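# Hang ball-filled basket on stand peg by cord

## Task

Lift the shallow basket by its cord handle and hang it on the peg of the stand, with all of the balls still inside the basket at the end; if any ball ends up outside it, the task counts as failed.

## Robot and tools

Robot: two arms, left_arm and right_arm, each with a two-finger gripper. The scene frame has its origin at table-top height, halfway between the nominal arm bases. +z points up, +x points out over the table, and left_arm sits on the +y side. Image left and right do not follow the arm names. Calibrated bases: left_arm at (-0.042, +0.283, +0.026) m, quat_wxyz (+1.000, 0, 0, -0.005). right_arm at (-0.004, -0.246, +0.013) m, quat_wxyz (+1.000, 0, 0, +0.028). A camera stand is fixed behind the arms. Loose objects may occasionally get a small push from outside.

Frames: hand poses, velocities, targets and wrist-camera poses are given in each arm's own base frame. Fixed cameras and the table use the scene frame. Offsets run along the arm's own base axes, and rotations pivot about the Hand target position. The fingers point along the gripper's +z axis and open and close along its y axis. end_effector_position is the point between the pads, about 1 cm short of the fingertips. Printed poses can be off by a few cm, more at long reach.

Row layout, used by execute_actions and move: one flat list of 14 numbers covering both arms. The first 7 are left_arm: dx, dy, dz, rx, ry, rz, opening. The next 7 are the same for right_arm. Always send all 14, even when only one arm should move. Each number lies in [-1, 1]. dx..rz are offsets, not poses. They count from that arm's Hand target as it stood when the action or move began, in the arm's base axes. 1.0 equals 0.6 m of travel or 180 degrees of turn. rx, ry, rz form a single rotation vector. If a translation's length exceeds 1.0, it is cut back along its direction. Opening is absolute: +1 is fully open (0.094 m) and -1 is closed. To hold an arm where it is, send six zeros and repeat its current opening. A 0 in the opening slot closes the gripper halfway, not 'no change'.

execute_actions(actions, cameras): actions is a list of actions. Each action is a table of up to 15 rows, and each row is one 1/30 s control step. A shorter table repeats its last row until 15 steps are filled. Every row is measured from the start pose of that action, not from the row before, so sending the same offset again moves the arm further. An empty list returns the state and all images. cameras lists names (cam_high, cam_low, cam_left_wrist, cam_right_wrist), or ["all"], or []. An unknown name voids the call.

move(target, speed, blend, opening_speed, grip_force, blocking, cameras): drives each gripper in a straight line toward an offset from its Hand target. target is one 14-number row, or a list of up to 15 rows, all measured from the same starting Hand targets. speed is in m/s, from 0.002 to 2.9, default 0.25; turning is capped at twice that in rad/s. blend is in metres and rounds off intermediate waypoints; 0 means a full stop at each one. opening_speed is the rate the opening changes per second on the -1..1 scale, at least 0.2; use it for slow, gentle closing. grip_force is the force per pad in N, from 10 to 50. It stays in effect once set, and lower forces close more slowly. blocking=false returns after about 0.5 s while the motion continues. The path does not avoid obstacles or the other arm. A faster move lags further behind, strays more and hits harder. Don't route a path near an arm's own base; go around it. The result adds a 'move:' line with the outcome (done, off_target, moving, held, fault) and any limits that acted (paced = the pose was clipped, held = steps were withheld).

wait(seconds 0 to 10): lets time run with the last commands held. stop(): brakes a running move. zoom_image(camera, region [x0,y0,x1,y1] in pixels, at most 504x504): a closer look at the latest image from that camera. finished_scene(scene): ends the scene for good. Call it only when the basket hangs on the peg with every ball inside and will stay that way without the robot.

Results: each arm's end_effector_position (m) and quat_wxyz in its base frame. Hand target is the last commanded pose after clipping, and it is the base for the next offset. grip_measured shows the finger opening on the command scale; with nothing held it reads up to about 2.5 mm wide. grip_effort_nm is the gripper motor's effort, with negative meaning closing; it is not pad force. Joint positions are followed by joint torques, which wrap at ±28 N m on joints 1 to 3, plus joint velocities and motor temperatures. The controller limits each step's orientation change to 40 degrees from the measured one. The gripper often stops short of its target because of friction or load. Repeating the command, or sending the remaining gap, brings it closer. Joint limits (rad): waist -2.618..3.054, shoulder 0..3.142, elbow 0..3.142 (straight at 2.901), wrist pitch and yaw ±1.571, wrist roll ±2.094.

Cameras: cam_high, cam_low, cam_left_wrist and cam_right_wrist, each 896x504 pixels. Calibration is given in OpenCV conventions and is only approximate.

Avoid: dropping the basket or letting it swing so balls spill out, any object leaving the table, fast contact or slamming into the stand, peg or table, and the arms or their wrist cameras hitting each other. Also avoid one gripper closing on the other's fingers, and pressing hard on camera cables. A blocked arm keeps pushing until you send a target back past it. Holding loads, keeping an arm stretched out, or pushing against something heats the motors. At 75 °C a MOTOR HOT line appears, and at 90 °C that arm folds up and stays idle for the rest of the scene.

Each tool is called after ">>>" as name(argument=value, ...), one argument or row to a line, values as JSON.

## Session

>>> execute_actions(
  actions=[],
)

Scene clock: 0.00 s.
left_arm: end_effector_position=(+0.3793, +0.0249, +0.1512) grip_measured=+1.000 grip_effort_nm=n/a end_effector_quat_wxyz=(+0.695, -0.050, +0.716, +0.042) | right_arm: end_effector_position=(+0.3463, -0.0380, +0.1435) grip_measured=+1.000 grip_effort_nm=n/a end_effector_quat_wxyz=(+0.698, +0.114, +0.706, -0.033)
Joint positions: left_arm=[0.002 1.549 0.216 1.303 -0.128 -0.013 0.094] | right_arm=[-0.011 1.503 0.088 1.39 0.196 0.117 0.094]
Joint velocities: within noise
Joint torques (N m): no reading
Motor temperatures (°C): left_arm=[31 25 34 30 28 26 26] | right_arm=[24 29 35 23 27 24 24]
Heat: left arm: 34 °C; right arm: 35 °C.
Hand target: left_arm +0.3811, +0.0249, +0.1598; +0.705, -0.050, +0.706, +0.042 | right_arm +0.3478, -0.0380, +0.1498; +0.705, +0.114, +0.699, -0.032
Tool commands: left_gripper/opening=+1.0 right_gripper/opening=+1.0
camera_calibration:
cam_left_wrist: T_world_to_cam=[[0.0951106, -0.983735, 0.152382, -0.0394727], [-0.405231, -0.178079, -0.896703, 0.32527], [0.909253, 0.0235361, -0.415577, -0.16925], [0, 0, 0, 1]] pos_world=[0.289455, 0.0230768, 0.227349]
cam_right_wrist: T_world_to_cam=[[-0.249168, -0.968279, 0.0187425, 0.0402686], [-0.389607, 0.0825027, -0.917278, 0.302081], [0.886635, -0.235859, -0.397805, -0.148421], [0, 0, 0, 1]] pos_world=[0.259322, -0.0209377, 0.217295]

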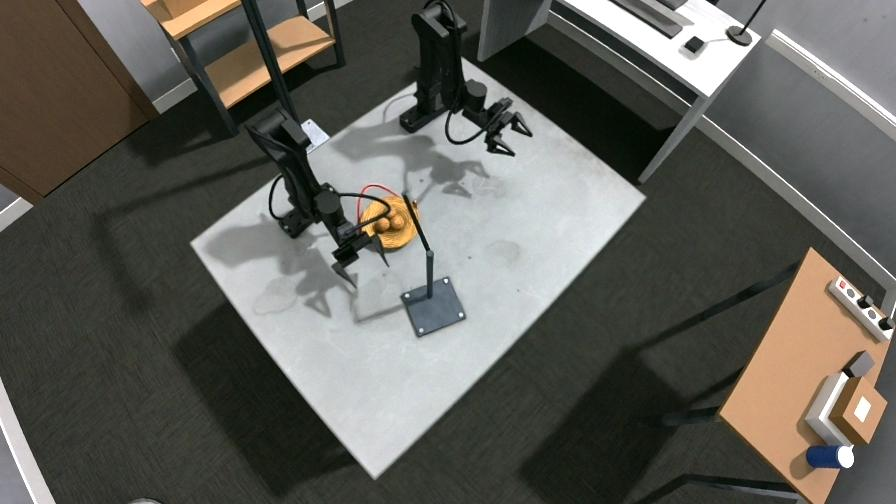

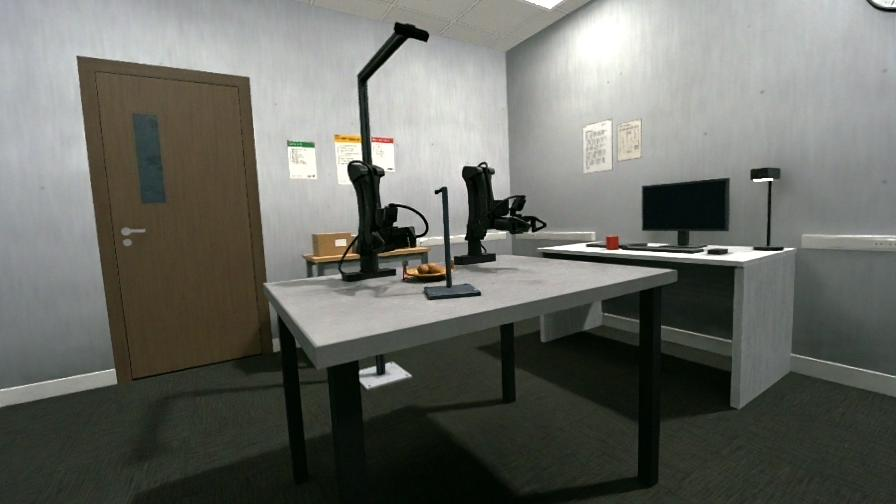

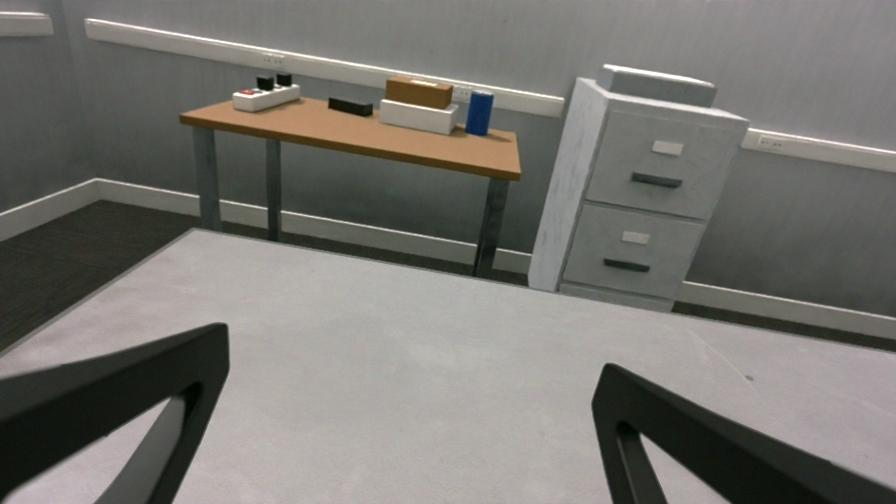

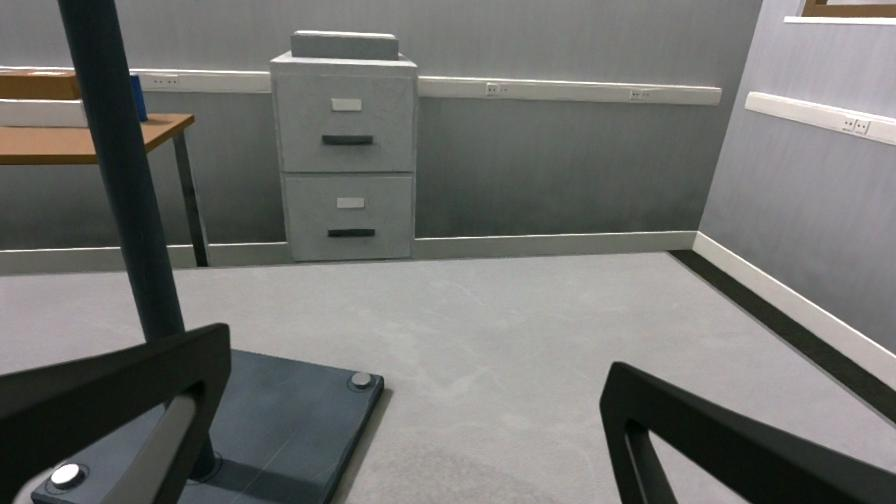

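>>> zoom_image(
  camera="cam_high",
  region=[330, 170, 490, 350],
)

>>> zoom_image(
  camera="cam_low",
  region=[350, 170, 500, 310],
)

Scaled by 2.800 from the camera's 896x504 image, which has a finer 1280x720 frame.

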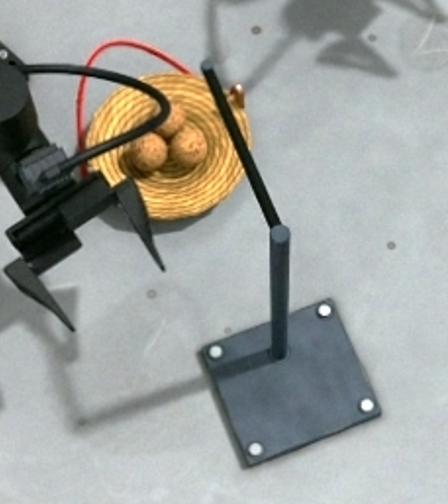

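Scaled by 3.360 from the camera's 896x504 image, which has a finer 1280x720 frame.

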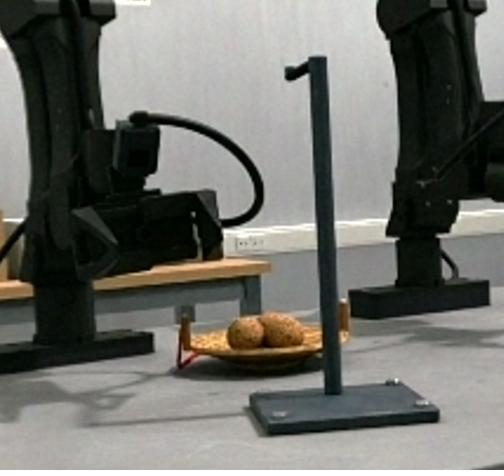

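>>> move(
  target=[
    [-0.06,-0.11,0.12,-0.002,0,-0.16,1,-0.1463,0.0633,0.1503,-0.055,0.13,0.135,1],
    [-0.1135,-0.2133,0.2403,-0.0045,0.0007,-0.318,1,-0.3447,0.2983,0.2503,-0.1262,0.2998,0.3074,1],
  ],
  cameras=["all"],
  speed=0.25,
  blend=[0.03, 0],
)

Scene clock: 29.57 s.
left_arm: end_effector_position=(+0.3126, -0.1007, +0.2911) grip_measured=+1.000 grip_effort_nm=-0.01 end_effector_quat_wxyz=(+0.633, +0.279, +0.655, -0.304) | right_arm: end_effector_position=(+0.1417, +0.1416, +0.2917) grip_measured=+1.000 grip_effort_nm=-0.01 end_effector_quat_wxyz=(+0.261, -0.368, +0.885, +0.110)
Joint positions: left_arm=[0.172 1.004 0.58 0.398 1.021 -0.023 0.094] | right_arm=[0.769 0.98 1.449 -1.466 -0.013 -0.016 0.094]
Joint torques (N m): left_arm=[-0.17 -1.46 9.54 1.9 0.18 -0.05] | right_arm=[0.57 0.02 6.94 1 0.05 0.12]
Motor temperatures (°C): left_arm=[30 27 36 36 28 26 26] | right_arm=[24 30 36 26 27 24 24]
Heat: left arm: 36 °C; right arm: 36 °C.
Hand target: left_arm +0.3130, -0.1031, +0.3040; +0.638, +0.290, +0.645, -0.306 | right_arm +0.1410, +0.1409, +0.3000; +0.271, -0.366, +0.884, +0.112
Off the commanded pose: left_arm 0.013 m, 2 deg | right_arm 0.008 m, 1 deg.
move: off_target (left_arm)
camera_calibration:
cam_left_wrist: T_world_to_cam=[[-0.760518, -0.621932, 0.186581, 0.115899], [-0.388204, 0.205173, -0.898444, 0.435159], [0.52049, -0.755715, -0.397474, -0.00983425], [0, 0, 0, 1]] pos_world=[0.262192, -0.0246335, 0.365433]
cam_right_wrist: T_world_to_cam=[[0.762511, -0.638156, 0.106462, -0.0553371], [-0.615579, -0.766257, -0.184155, 0.281804], [0.199097, 0.0748848, -0.977114, 0.356668], [0, 0, 0, 1]] pos_world=[0.144656, 0.153912, 0.406293]

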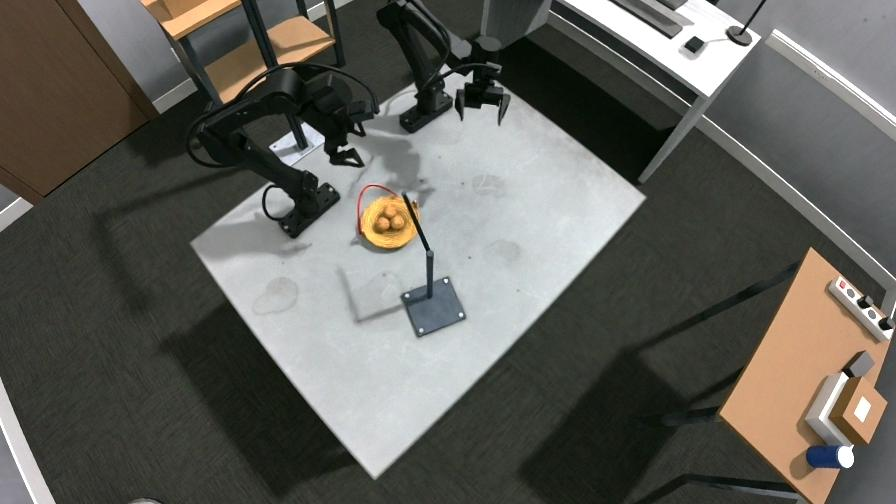

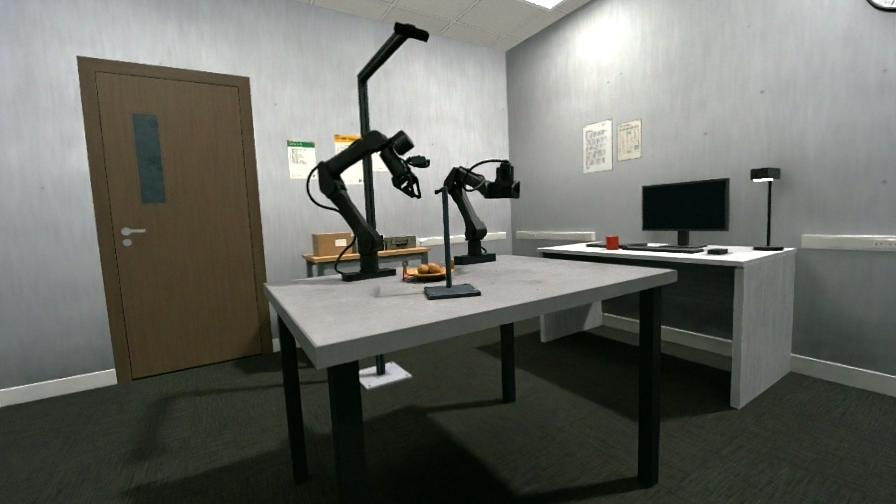

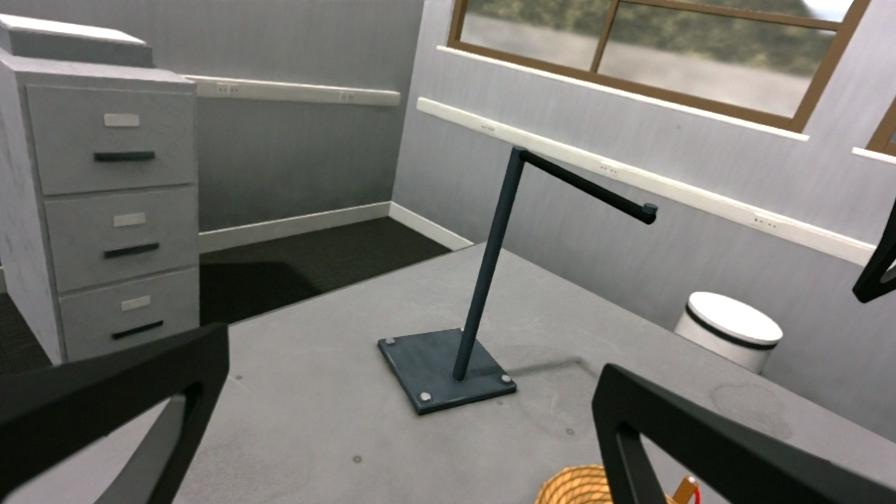

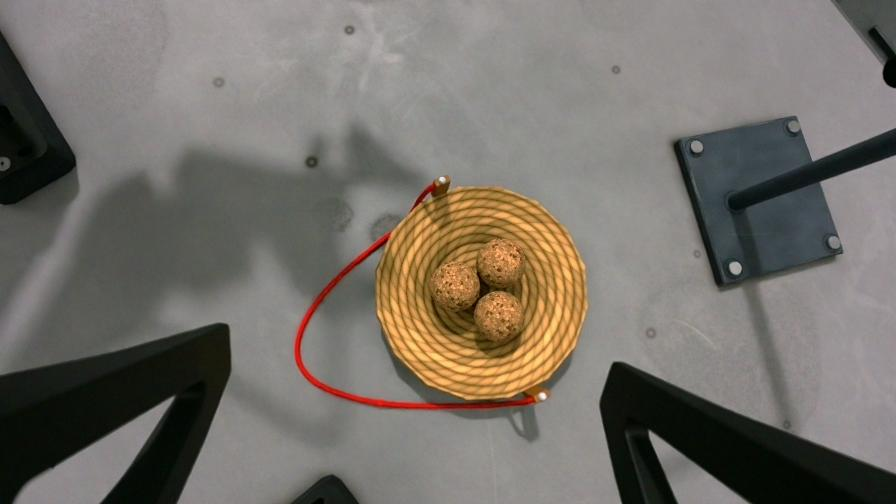

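>>> zoom_image(
  camera="cam_left_wrist",
  region=[490, 120, 690, 260],
)

>>> zoom_image(
  camera="cam_right_wrist",
  region=[696, 0, 896, 140],
)

>>> zoom_image(
  camera="cam_high",
  region=[350, 170, 450, 270],
)

>>> zoom_image(
  camera="cam_right_wrist",
  region=[260, 150, 620, 450],
)

Scaled by 2.520 from the camera's 896x504 image, which has a finer 1280x720 frame.

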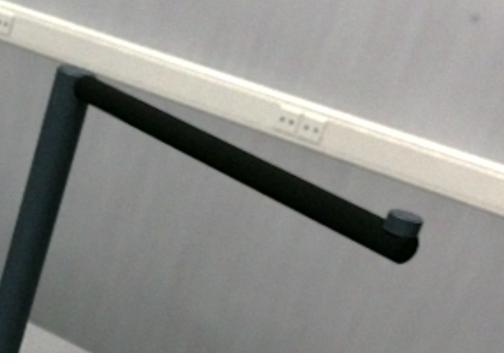

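Scaled by 2.520 from the camera's 896x504 image, which has a finer 1280x720 frame.

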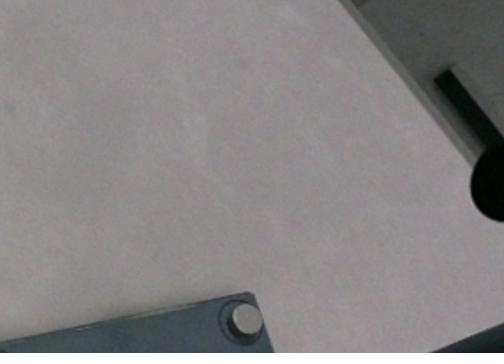

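Scaled by 5.040 from the camera's 896x504 image, which has a finer 1280x720 frame.

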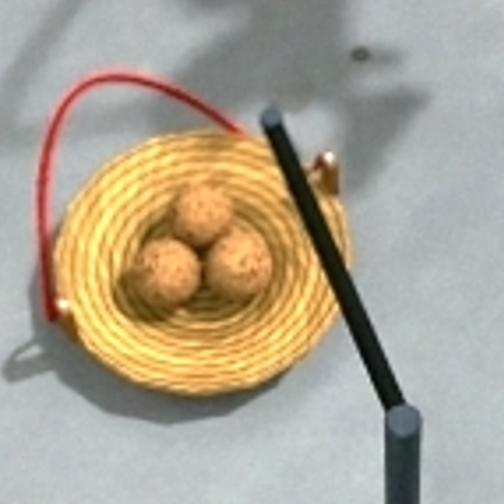

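Scaled by 1.400 from the camera's 896x504 image, which has a finer 1280x720 frame.

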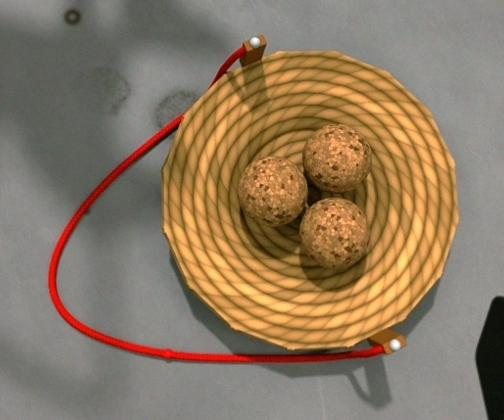

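>>> move(
  target=[0,0,0,0,0,0,1,-0.105,0.0718,-0.4,-0.164,0.0968,0.1557,-0.1],
  cameras=["cam_right_wrist", "cam_left_wrist"],
  speed=0.2,
  grip_force=30,
  opening_speed=1.0,
)

Scene clock: 51.73 s.
left_arm: end_effector_position=(+0.3126, -0.1007, +0.2911) grip_measured=+1.000 grip_effort_nm=-0.01 end_effector_quat_wxyz=(+0.633, +0.279, +0.655, -0.304) | right_arm: end_effector_position=(+0.0793, +0.1791, +0.0613) grip_measured=-0.098 grip_effort_nm=-0.09 end_effector_quat_wxyz=(-0.004, -0.596, +0.803, -0.009)
Joint positions: left_arm=[0.172 1.004 0.58 0.398 1.021 -0.023 0.094] | right_arm=[1.16 1.324 0.832 -1.094 0.012 -0.116 0.042]
Joint torques (N m): left_arm=[-0.17 -1.52 9.51 1.88 0.2 -0.06] | right_arm=[0.49 -3.33 4.63 0.47 -0.12 -0.06]
Heat: left arm: 38 °C; right arm: 36 °C.
Hand target: left_arm +0.3130, -0.1031, +0.3040; +0.638, +0.290, +0.645, -0.306 | right_arm +0.0780, +0.1839, +0.0600; +0.001, -0.601, +0.799, +0.000
Off the commanded pose: left_arm 0.013 m, 2 deg | right_arm 0.005 m, 1 deg.
grip_force (N): 30, 30
move: off_target (left_arm)
camera_calibration:
cam_left_wrist: T_world_to_cam=[[-0.760399, -0.621967, 0.18695, 0.115732], [-0.388563, 0.20503, -0.898322, 0.435205], [0.520396, -0.755725, -0.397578, -0.00977204], [0, 0, 0, 1]] pos_world=[0.262192, -0.0246334, 0.365433]
cam_right_wrist: T_world_to_cam=[[0.985267, -0.162662, 0.0528285, -0.0588287], [-0.170262, -0.903741, 0.392763, 0.183655], [-0.0161445, -0.395971, -0.918121, 0.239021], [0, 0, 0, 1]] pos_world=[0.0930904, 0.251053, 0.150425]
Images, in order (width x height): cam_left_wrist 896x504, cam_right_wrist 896x504.

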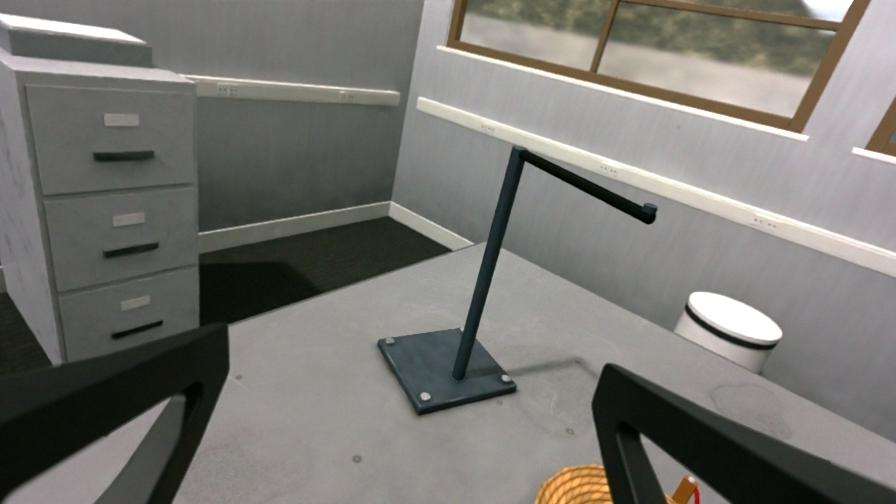

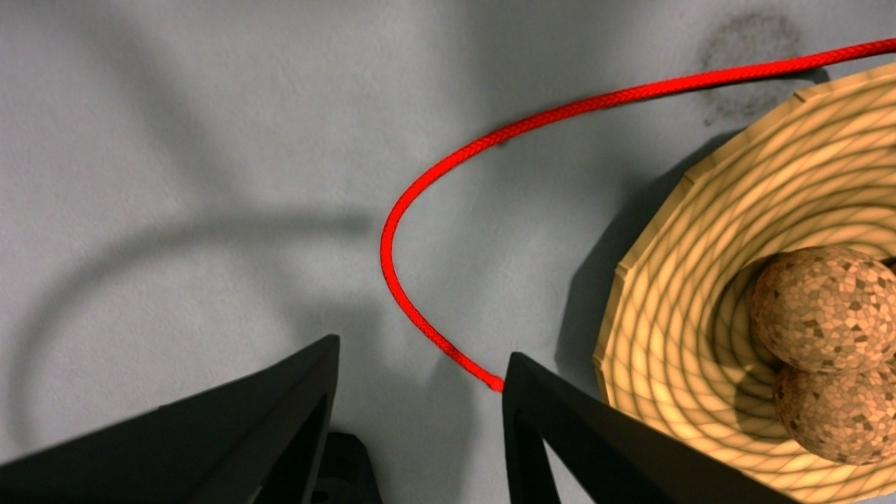

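>>> move(
  target=[0,0,0,0,0,0,1,-0.0185,0.0025,-0.08,0,0,0,-0.1],
  cameras=["cam_right_wrist"],
  speed=0.08,
)

Scene clock: 56.93 s.
left_arm: end_effector_position=(+0.3126, -0.1007, +0.2911) grip_measured=+1.000 grip_effort_nm=-0.01 end_effector_quat_wxyz=(+0.633, +0.279, +0.655, -0.304) | right_arm: end_effector_position=(+0.0687, +0.1817, +0.0142) grip_measured=-0.098 grip_effort_nm=-0.09 end_effector_quat_wxyz=(-0.002, -0.601, +0.799, -0.007)
Joint positions: left_arm=[0.172 1.004 0.58 0.398 1.021 -0.023 0.094] | right_arm=[1.213 1.387 0.681 -0.875 0.01 -0.075 0.042]
Joint torques (N m): left_arm=[-0.2 -1.47 9.51 1.88 0.21 -0.06] | right_arm=[0.49 -3.17 4.15 0.46 -0.12 0.09]
Heat: left arm: 39 °C; right arm: 36 °C.
Hand target: left_arm +0.3130, -0.1031, +0.3040; +0.638, +0.290, +0.645, -0.306 | right_arm +0.0669, +0.1855, +0.0120; +0.001, -0.601, +0.799, +0.000
Off the commanded pose: left_arm 0.013 m, 2 deg | right_arm 0.005 m, 1 deg.
grip_force (N): 30, 30
move: off_target (left_arm)
camera_calibration:
cam_right_wrist: T_world_to_cam=[[0.987192, -0.15051, 0.0529092, -0.0479063], [-0.159201, -0.90779, 0.388037, 0.202734], [-0.010373, -0.39149, -0.920124, 0.19547], [0, 0, 0, 1]] pos_world=[0.0815959, 0.253354, 0.103723]
Images, in order (width x height): cam_right_wrist 896x504.

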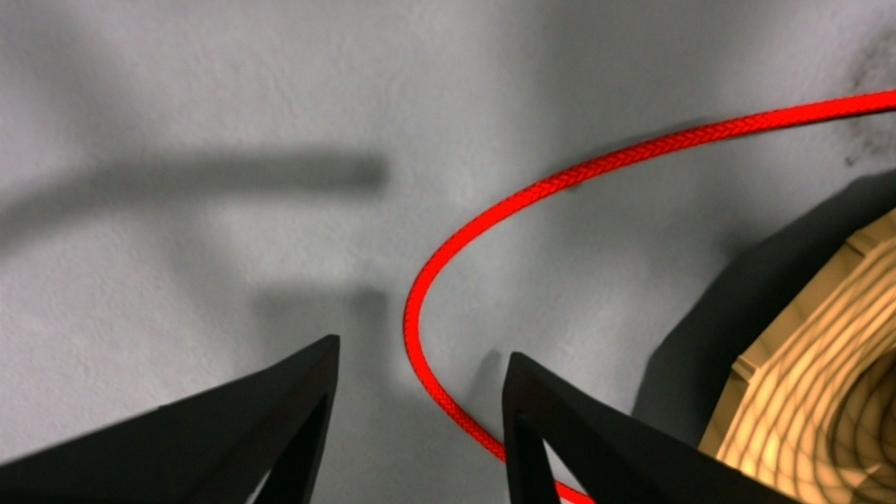

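>>> move(
  target=[0,0,0,0,0,0,1,-0.002,-0.003,-0.0245,0,0,0,-0.1],
  cameras=["cam_right_wrist"],
  speed=0.02,
)

Scene clock: 59.20 s.
left_arm: end_effector_position=(+0.3126, -0.1007, +0.2911) grip_measured=+1.000 grip_effort_nm=-0.01 end_effector_quat_wxyz=(+0.633, +0.279, +0.655, -0.304) | right_arm: end_effector_position=(+0.0670, +0.1785, -0.0003) grip_measured=-0.098 grip_effort_nm=-0.09 end_effector_quat_wxyz=(-0.005, -0.600, +0.800, -0.009)
Joint positions: left_arm=[0.172 1.004 0.58 0.398 1.021 -0.023 0.094] | right_arm=[1.216 1.413 0.635 -0.81 0.01 -0.072 0.042]
Joint torques (N m): left_arm=[-0.18 -1.46 9.54 1.89 0.2 -0.06] | right_arm=[0.51 -3.21 3.96 0.54 -0.12 0.07]
Heat: left arm: 39 °C; right arm: 36 °C.
Hand target: left_arm +0.3130, -0.1031, +0.3040; +0.638, +0.290, +0.645, -0.306 | right_arm +0.0656, +0.1837, -0.0028; +0.001, -0.601, +0.799, +0.000
Off the commanded pose: left_arm 0.013 m, 2 deg | right_arm 0.006 m, 1 deg.
grip_force (N): 30, 30
move: off_target (left_arm)
camera_calibration:
cam_right_wrist: T_world_to_cam=[[0.987256, -0.150518, 0.0516607, -0.0459105], [-0.158639, -0.905201, 0.394265, 0.204748], [-0.0125809, -0.397436, -0.917543, 0.181984], [0, 0, 0, 1]] pos_world=[0.080096, 0.250755, 0.0886253]
Images, in order (width x height): cam_right_wrist 896x504.

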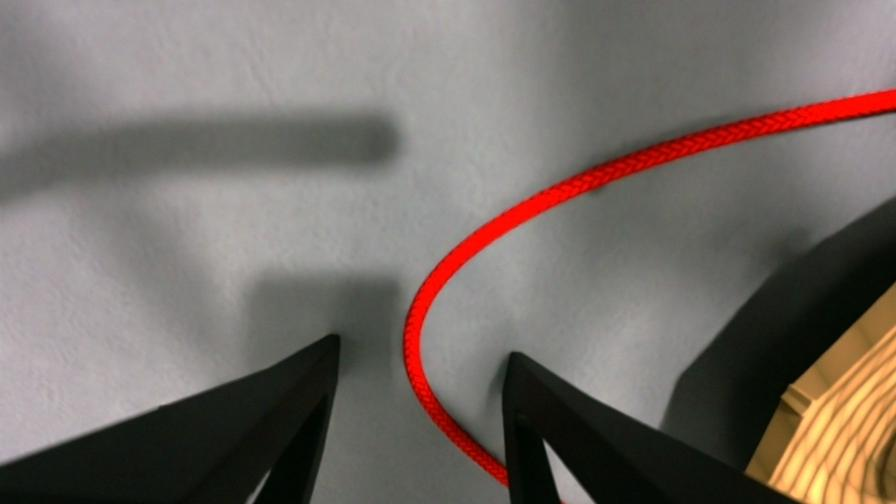

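>>> move(
  target=[0,0,0,0,0,0,1,0,0,0.002,0,0,0,-1],
  cameras=["cam_right_wrist"],
  speed=0.02,
  grip_force=30,
  opening_speed=0.5,
)

Scene clock: 62.87 s.
left_arm: end_effector_position=(+0.3126, -0.1007, +0.2911) grip_measured=+1.000 grip_effort_nm=-0.01 end_effector_quat_wxyz=(+0.633, +0.279, +0.655, -0.304) | right_arm: end_effector_position=(+0.0673, +0.1792, -0.0003) grip_measured=-0.933 grip_effort_nm=-0.61 end_effector_quat_wxyz=(-0.003, -0.600, +0.800, -0.008)
Joint positions: left_arm=[0.172 1.004 0.58 0.398 1.021 -0.023 0.094] | right_arm=[1.216 1.413 0.635 -0.807 0.01 -0.072 0.003]
Joint torques (N m): left_arm=[-0.12 -1.48 9.55 1.89 0.21 -0.04] | right_arm=[0.55 -3.51 4.18 0.44 -0.12 0.08]
Heat: left arm: 39 °C; right arm: 36 °C.
Hand target: left_arm +0.3130, -0.1031, +0.3040; +0.638, +0.290, +0.645, -0.306 | right_arm +0.0656, +0.1836, -0.0016; +0.001, -0.601, +0.799, +0.000
Off the commanded pose: left_arm 0.013 m, 2 deg | right_arm 0.005 m, 1 deg.
grip_force (N): 30, 30
move: off_target (left_arm)
camera_calibration:
cam_right_wrist: T_world_to_cam=[[0.987139, -0.151077, 0.052263, -0.0459464], [-0.159427, -0.906289, 0.391437, 0.205742], [-0.0117718, -0.394735, -0.91872, 0.181729], [0, 0, 0, 1]] pos_world=[0.0802957, 0.251255, 0.0888242]
Images, in order (width x height): cam_right_wrist 896x504.

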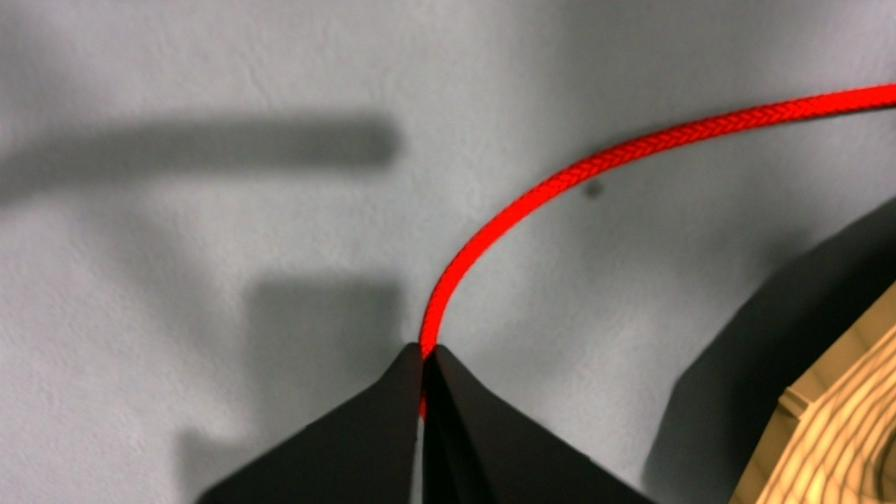

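>>> move(
  target=[
    [0,0,0,0,0,0,1,0.0298,-0.0077,0.1743,0,0,0,-1],
    [0,0,0,0,0,0,1,0.1132,-0.0293,0.3027,-0.0072,-0.051,0.0216,-1],
    [0,0,0,0,0,0,1,0.2048,-0.0543,0.361,-0.0173,-0.1225,0.0518,-1],
  ],
  cameras=["all"],
  speed=0.12,
  blend=[0.03, 0.03, 0],
)

>>> zoom_image(
  camera="cam_low",
  region=[370, 150, 520, 300],
)

Scene clock: 70.40 s.
left_arm: end_effector_position=(+0.3126, -0.1007, +0.2911) grip_measured=+1.000 grip_effort_nm=-0.01 end_effector_quat_wxyz=(+0.633, +0.279, +0.655, -0.304) | right_arm: end_effector_position=(+0.1810, +0.1465, +0.2016) grip_measured=-0.936 grip_effort_nm=-0.67 end_effector_quat_wxyz=(+0.104, -0.659, +0.732, -0.137)
Joint positions: left_arm=[0.172 1.004 0.58 0.398 1.021 -0.023 0.094] | right_arm=[0.912 1.282 1.319 -1.444 0.307 -0.579 0.003]
Joint torques (N m): left_arm=[-0.18 -1.52 9.52 1.9 0.2 -0.06] | right_arm=[-0.47 -4.89 7.5 0.73 0.26 -0.02]
Heat: left arm: 39 °C; right arm: 36 °C.
Hand target: left_arm +0.3130, -0.1031, +0.3040; +0.638, +0.290, +0.645, -0.306 | right_arm +0.1885, +0.1511, +0.2152; +0.138, -0.652, +0.733, -0.136
Off the commanded pose: left_arm 0.013 m, 2 deg | right_arm 0.016 m, 4 deg.
grip_force (N): 30, 30
move: off_target (left_arm, right_arm)
camera_calibration:
cam_left_wrist: T_world_to_cam=[[-0.760399, -0.621967, 0.18695, 0.115732], [-0.388563, 0.20503, -0.898322, 0.435205], [0.520396, -0.755725, -0.397578, -0.00977204], [0, 0, 0, 1]] pos_world=[0.262192, -0.0246334, 0.365433]
cam_right_wrist: T_world_to_cam=[[0.926545, 0.0392767, 0.374128, -0.255542], [-0.129374, -0.9006, 0.414948, 0.104115], [0.353238, -0.432871, -0.829365, 0.277227], [0, 0, 0, 1]] pos_world=[0.152314, 0.223806, 0.282325]

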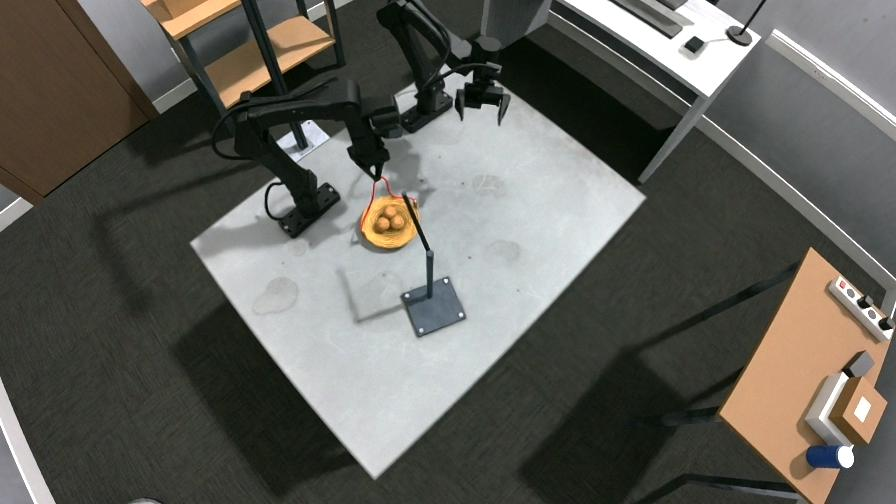

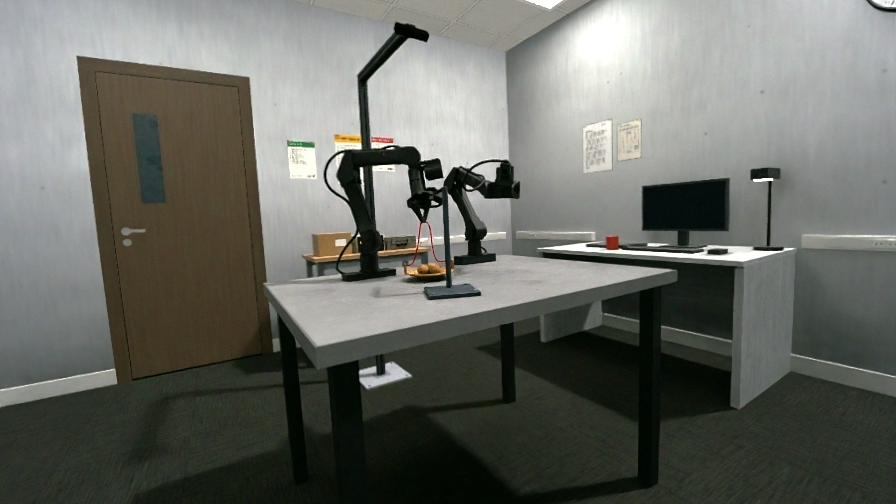

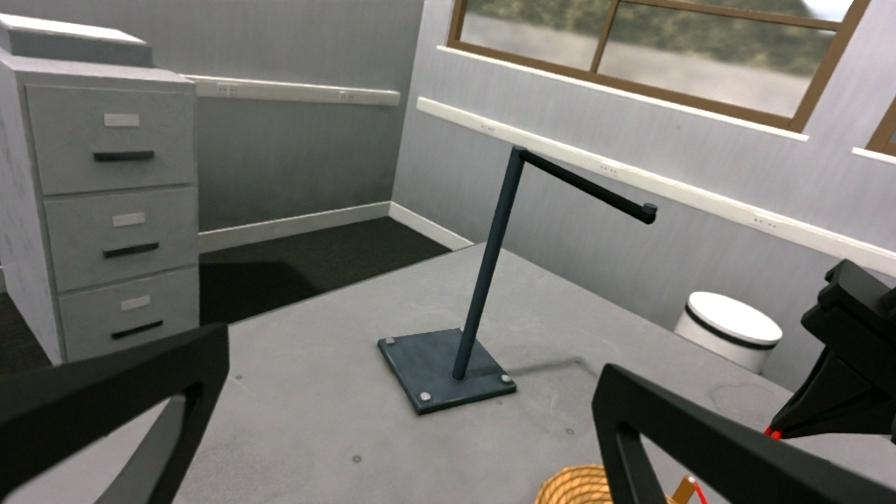

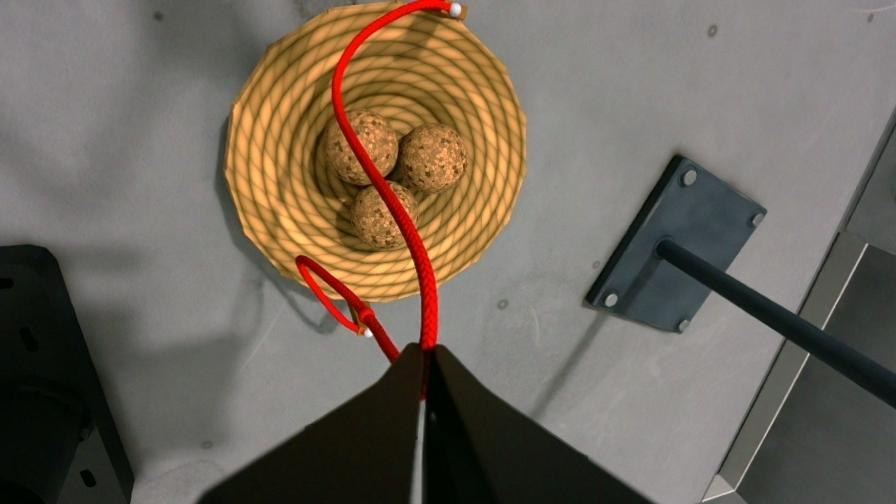

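Scaled by 3.360 from the camera's 896x504 image, which has a finer 1280x720 frame.

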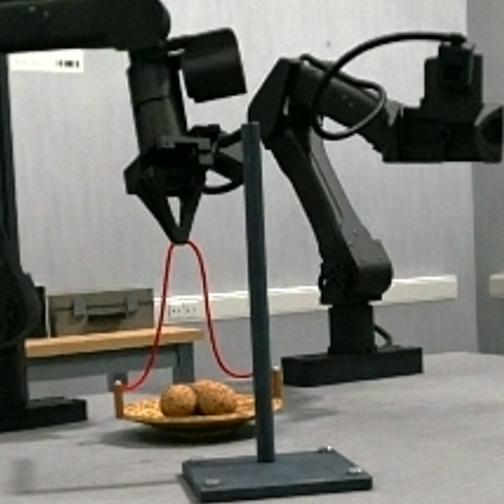

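>>> move(
  target=[0,0,0,0,0,0,1,0.0642,-0.0135,0.063,-0.0116,-0.0817,0.0345,-1],
  cameras=["all"],
  speed=0.06,
)

>>> zoom_image(
  camera="cam_low",
  region=[370, 150, 520, 300],
)

Scene clock: 74.67 s.
left_arm: end_effector_position=(+0.3126, -0.1007, +0.2911) grip_measured=+1.000 grip_effort_nm=0.00 end_effector_quat_wxyz=(+0.633, +0.279, +0.655, -0.304) | right_arm: end_effector_position=(+0.2216, +0.1419, +0.2400) grip_measured=-0.936 grip_effort_nm=-0.67 end_effector_quat_wxyz=(-0.199, +0.682, -0.669, +0.220)
Joint positions: left_arm=[0.172 1.004 0.58 0.398 1.021 -0.023 0.094] | right_arm=[0.88 1.206 1.323 -1.294 0.468 -0.805 0.003]
Joint torques (N m): left_arm=[-0.17 -1.46 9.54 1.88 0.2 -0.05] | right_arm=[-0.49 -4.33 6.72 1.04 0.35 -0.01]
Heat: left arm: 39 °C; right arm: 37 °C.
Hand target: left_arm +0.3130, -0.1031, +0.3040; +0.638, +0.290, +0.645, -0.306 | right_arm +0.2271, +0.1429, +0.2529; -0.225, +0.670, -0.671, +0.224
Off the commanded pose: left_arm 0.013 m, 2 deg | right_arm 0.014 m, 3 deg.
grip_force (N): 30, 30
move: off_target (left_arm, right_arm)
camera_calibration:
cam_left_wrist: T_world_to_cam=[[-0.760399, -0.621967, 0.18695, 0.115732], [-0.388563, 0.20503, -0.898322, 0.435205], [0.520396, -0.755725, -0.397578, -0.00977204], [0, 0, 0, 1]] pos_world=[0.262192, -0.0246334, 0.365433]
cam_right_wrist: T_world_to_cam=[[0.790162, 0.156893, 0.592477, -0.346182], [-0.119943, -0.908405, 0.400516, 0.091795], [0.601047, -0.387536, -0.698969, 0.200074], [0, 0, 0, 1]] pos_world=[0.164296, 0.215236, 0.308185]

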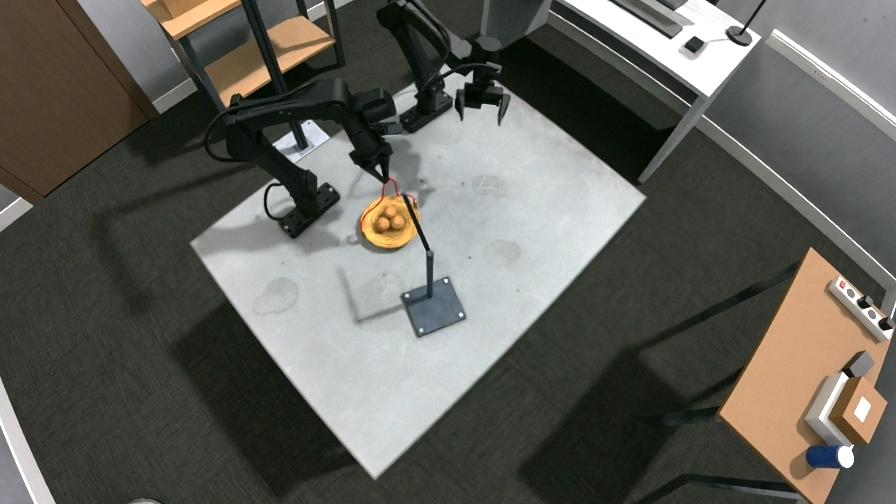

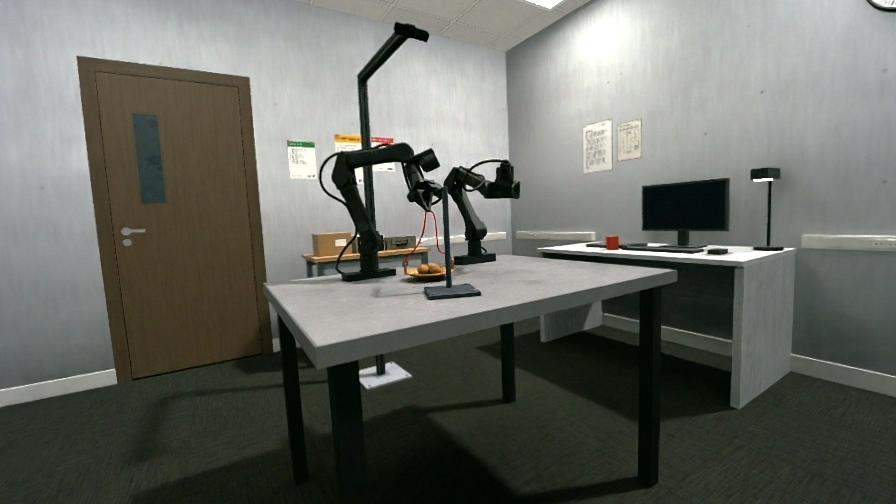

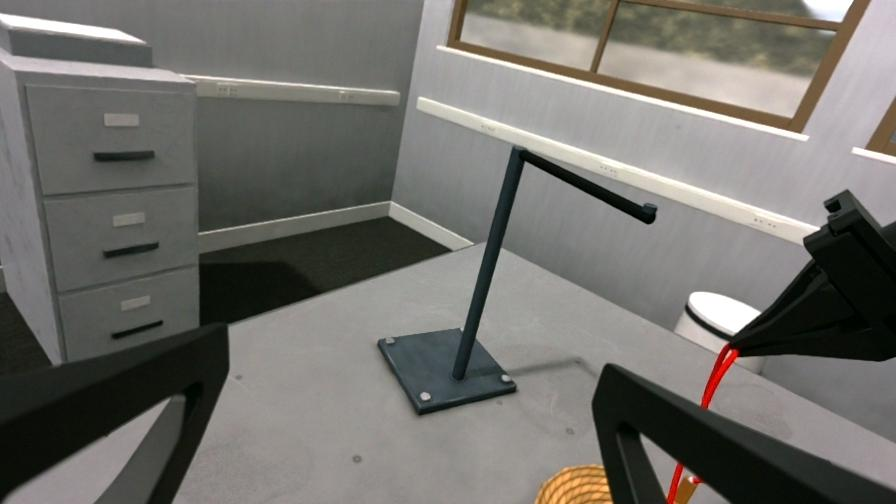

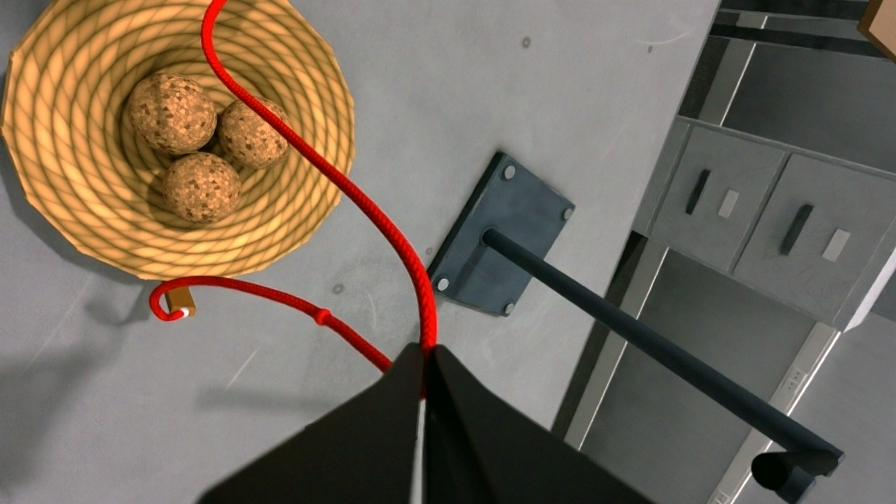

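Scaled by 3.360 from the camera's 896x504 image, which has a finer 1280x720 frame.

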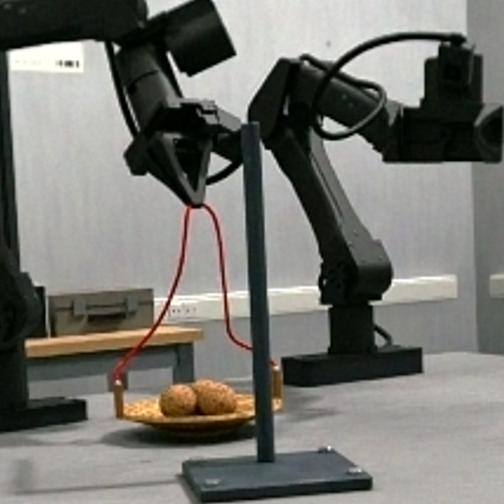

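>>> move(
  target=[0,0,0,0,0,0,1,-0.0083,-0.002,0.07,0,0,0,-1],
  cameras=["all"],
  speed=0.03,
)

>>> zoom_image(
  camera="cam_low",
  region=[370, 150, 520, 300],
)

>>> zoom_image(
  camera="cam_high",
  region=[330, 150, 450, 270],
)

Scene clock: 78.23 s.
left_arm: end_effector_position=(+0.3126, -0.1007, +0.2911) grip_measured=+1.000 grip_effort_nm=-0.01 end_effector_quat_wxyz=(+0.633, +0.279, +0.655, -0.304) | right_arm: end_effector_position=(+0.2194, +0.1400, +0.2820) grip_measured=-0.936 grip_effort_nm=-0.67 end_effector_quat_wxyz=(-0.206, +0.680, -0.668, +0.220)
Joint positions: left_arm=[0.172 1.004 0.58 0.398 1.021 -0.023 0.094] | right_arm=[0.883 1.25 1.529 -1.441 0.469 -0.804 0.003]
Joint torques (N m): left_arm=[-0.13 -1.48 9.46 1.88 0.22 -0.07] | right_arm=[0.58 -2.82 7.91 0.87 0.39 0.13]
Heat: left arm: 39 °C; right arm: 37 °C.
Hand target: left_arm +0.3130, -0.1031, +0.3040; +0.638, +0.290, +0.645, -0.306 | right_arm +0.2220, +0.1418, +0.2949; -0.225, +0.670, -0.671, +0.224
Off the commanded pose: left_arm 0.013 m, 2 deg | right_arm 0.013 m, 3 deg.
grip_force (N): 30, 30
move: off_target (left_arm, right_arm)
camera_calibration:
cam_left_wrist: T_world_to_cam=[[-0.760399, -0.621967, 0.18695, 0.115732], [-0.388563, 0.20503, -0.898322, 0.435205], [0.520396, -0.755725, -0.397578, -0.00977204], [0, 0, 0, 1]] pos_world=[0.262192, -0.0246334, 0.365433]
cam_right_wrist: T_world_to_cam=[[0.7839, 0.151837, 0.602035, -0.369576], [-0.122758, -0.912594, 0.390003, 0.0770544], [0.608631, -0.379628, -0.696743, 0.226535], [0, 0, 0, 1]] pos_world=[0.161294, 0.212434, 0.350284]

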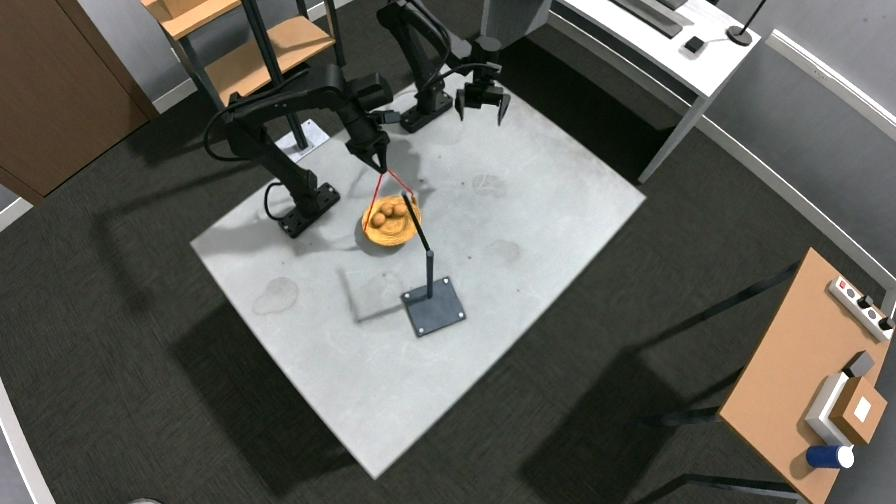

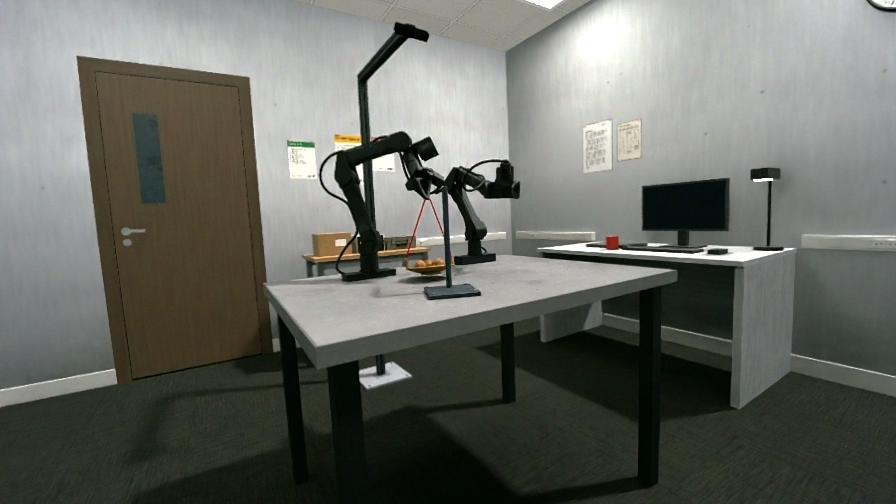

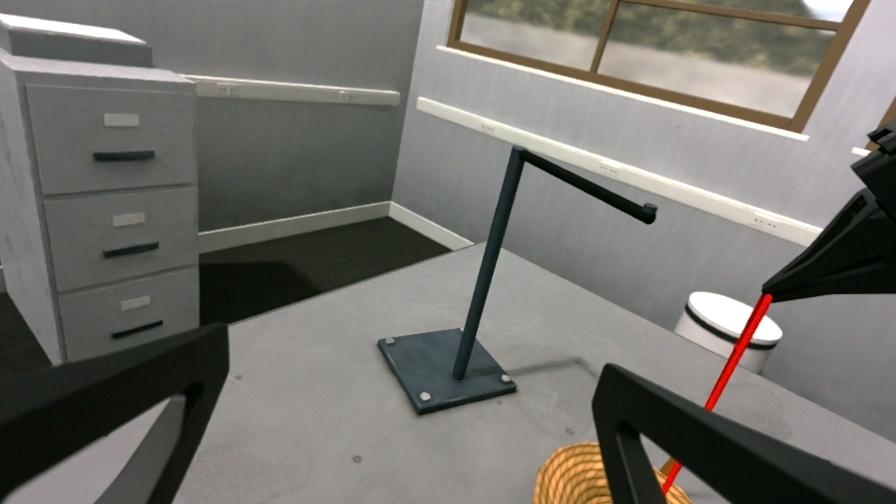

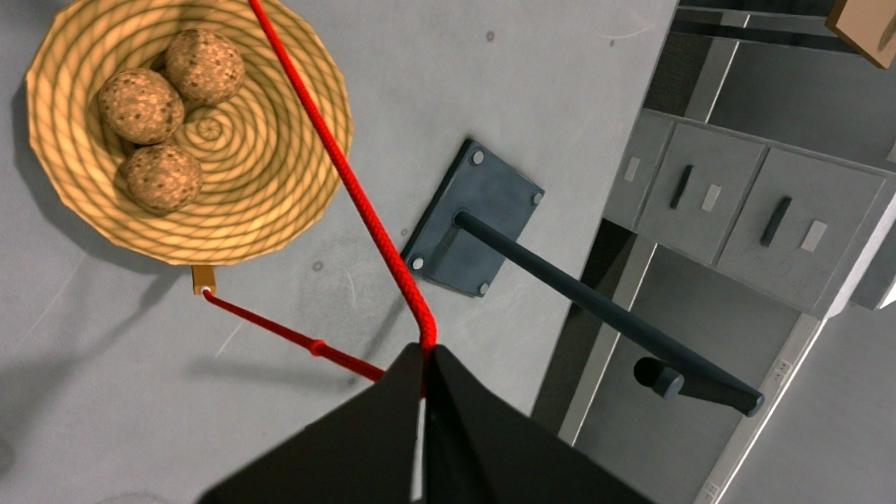

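Scaled by 3.360 from the camera's 896x504 image, which has a finer 1280x720 frame.

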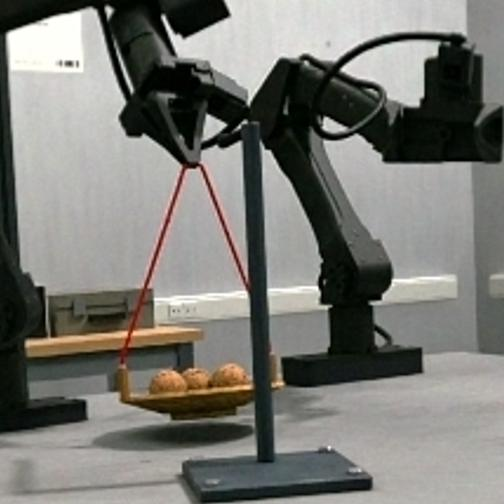

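Scaled by 4.200 from the camera's 896x504 image, which has a finer 1280x720 frame.

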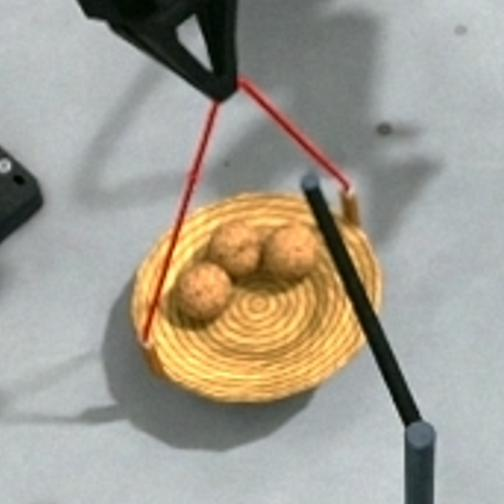

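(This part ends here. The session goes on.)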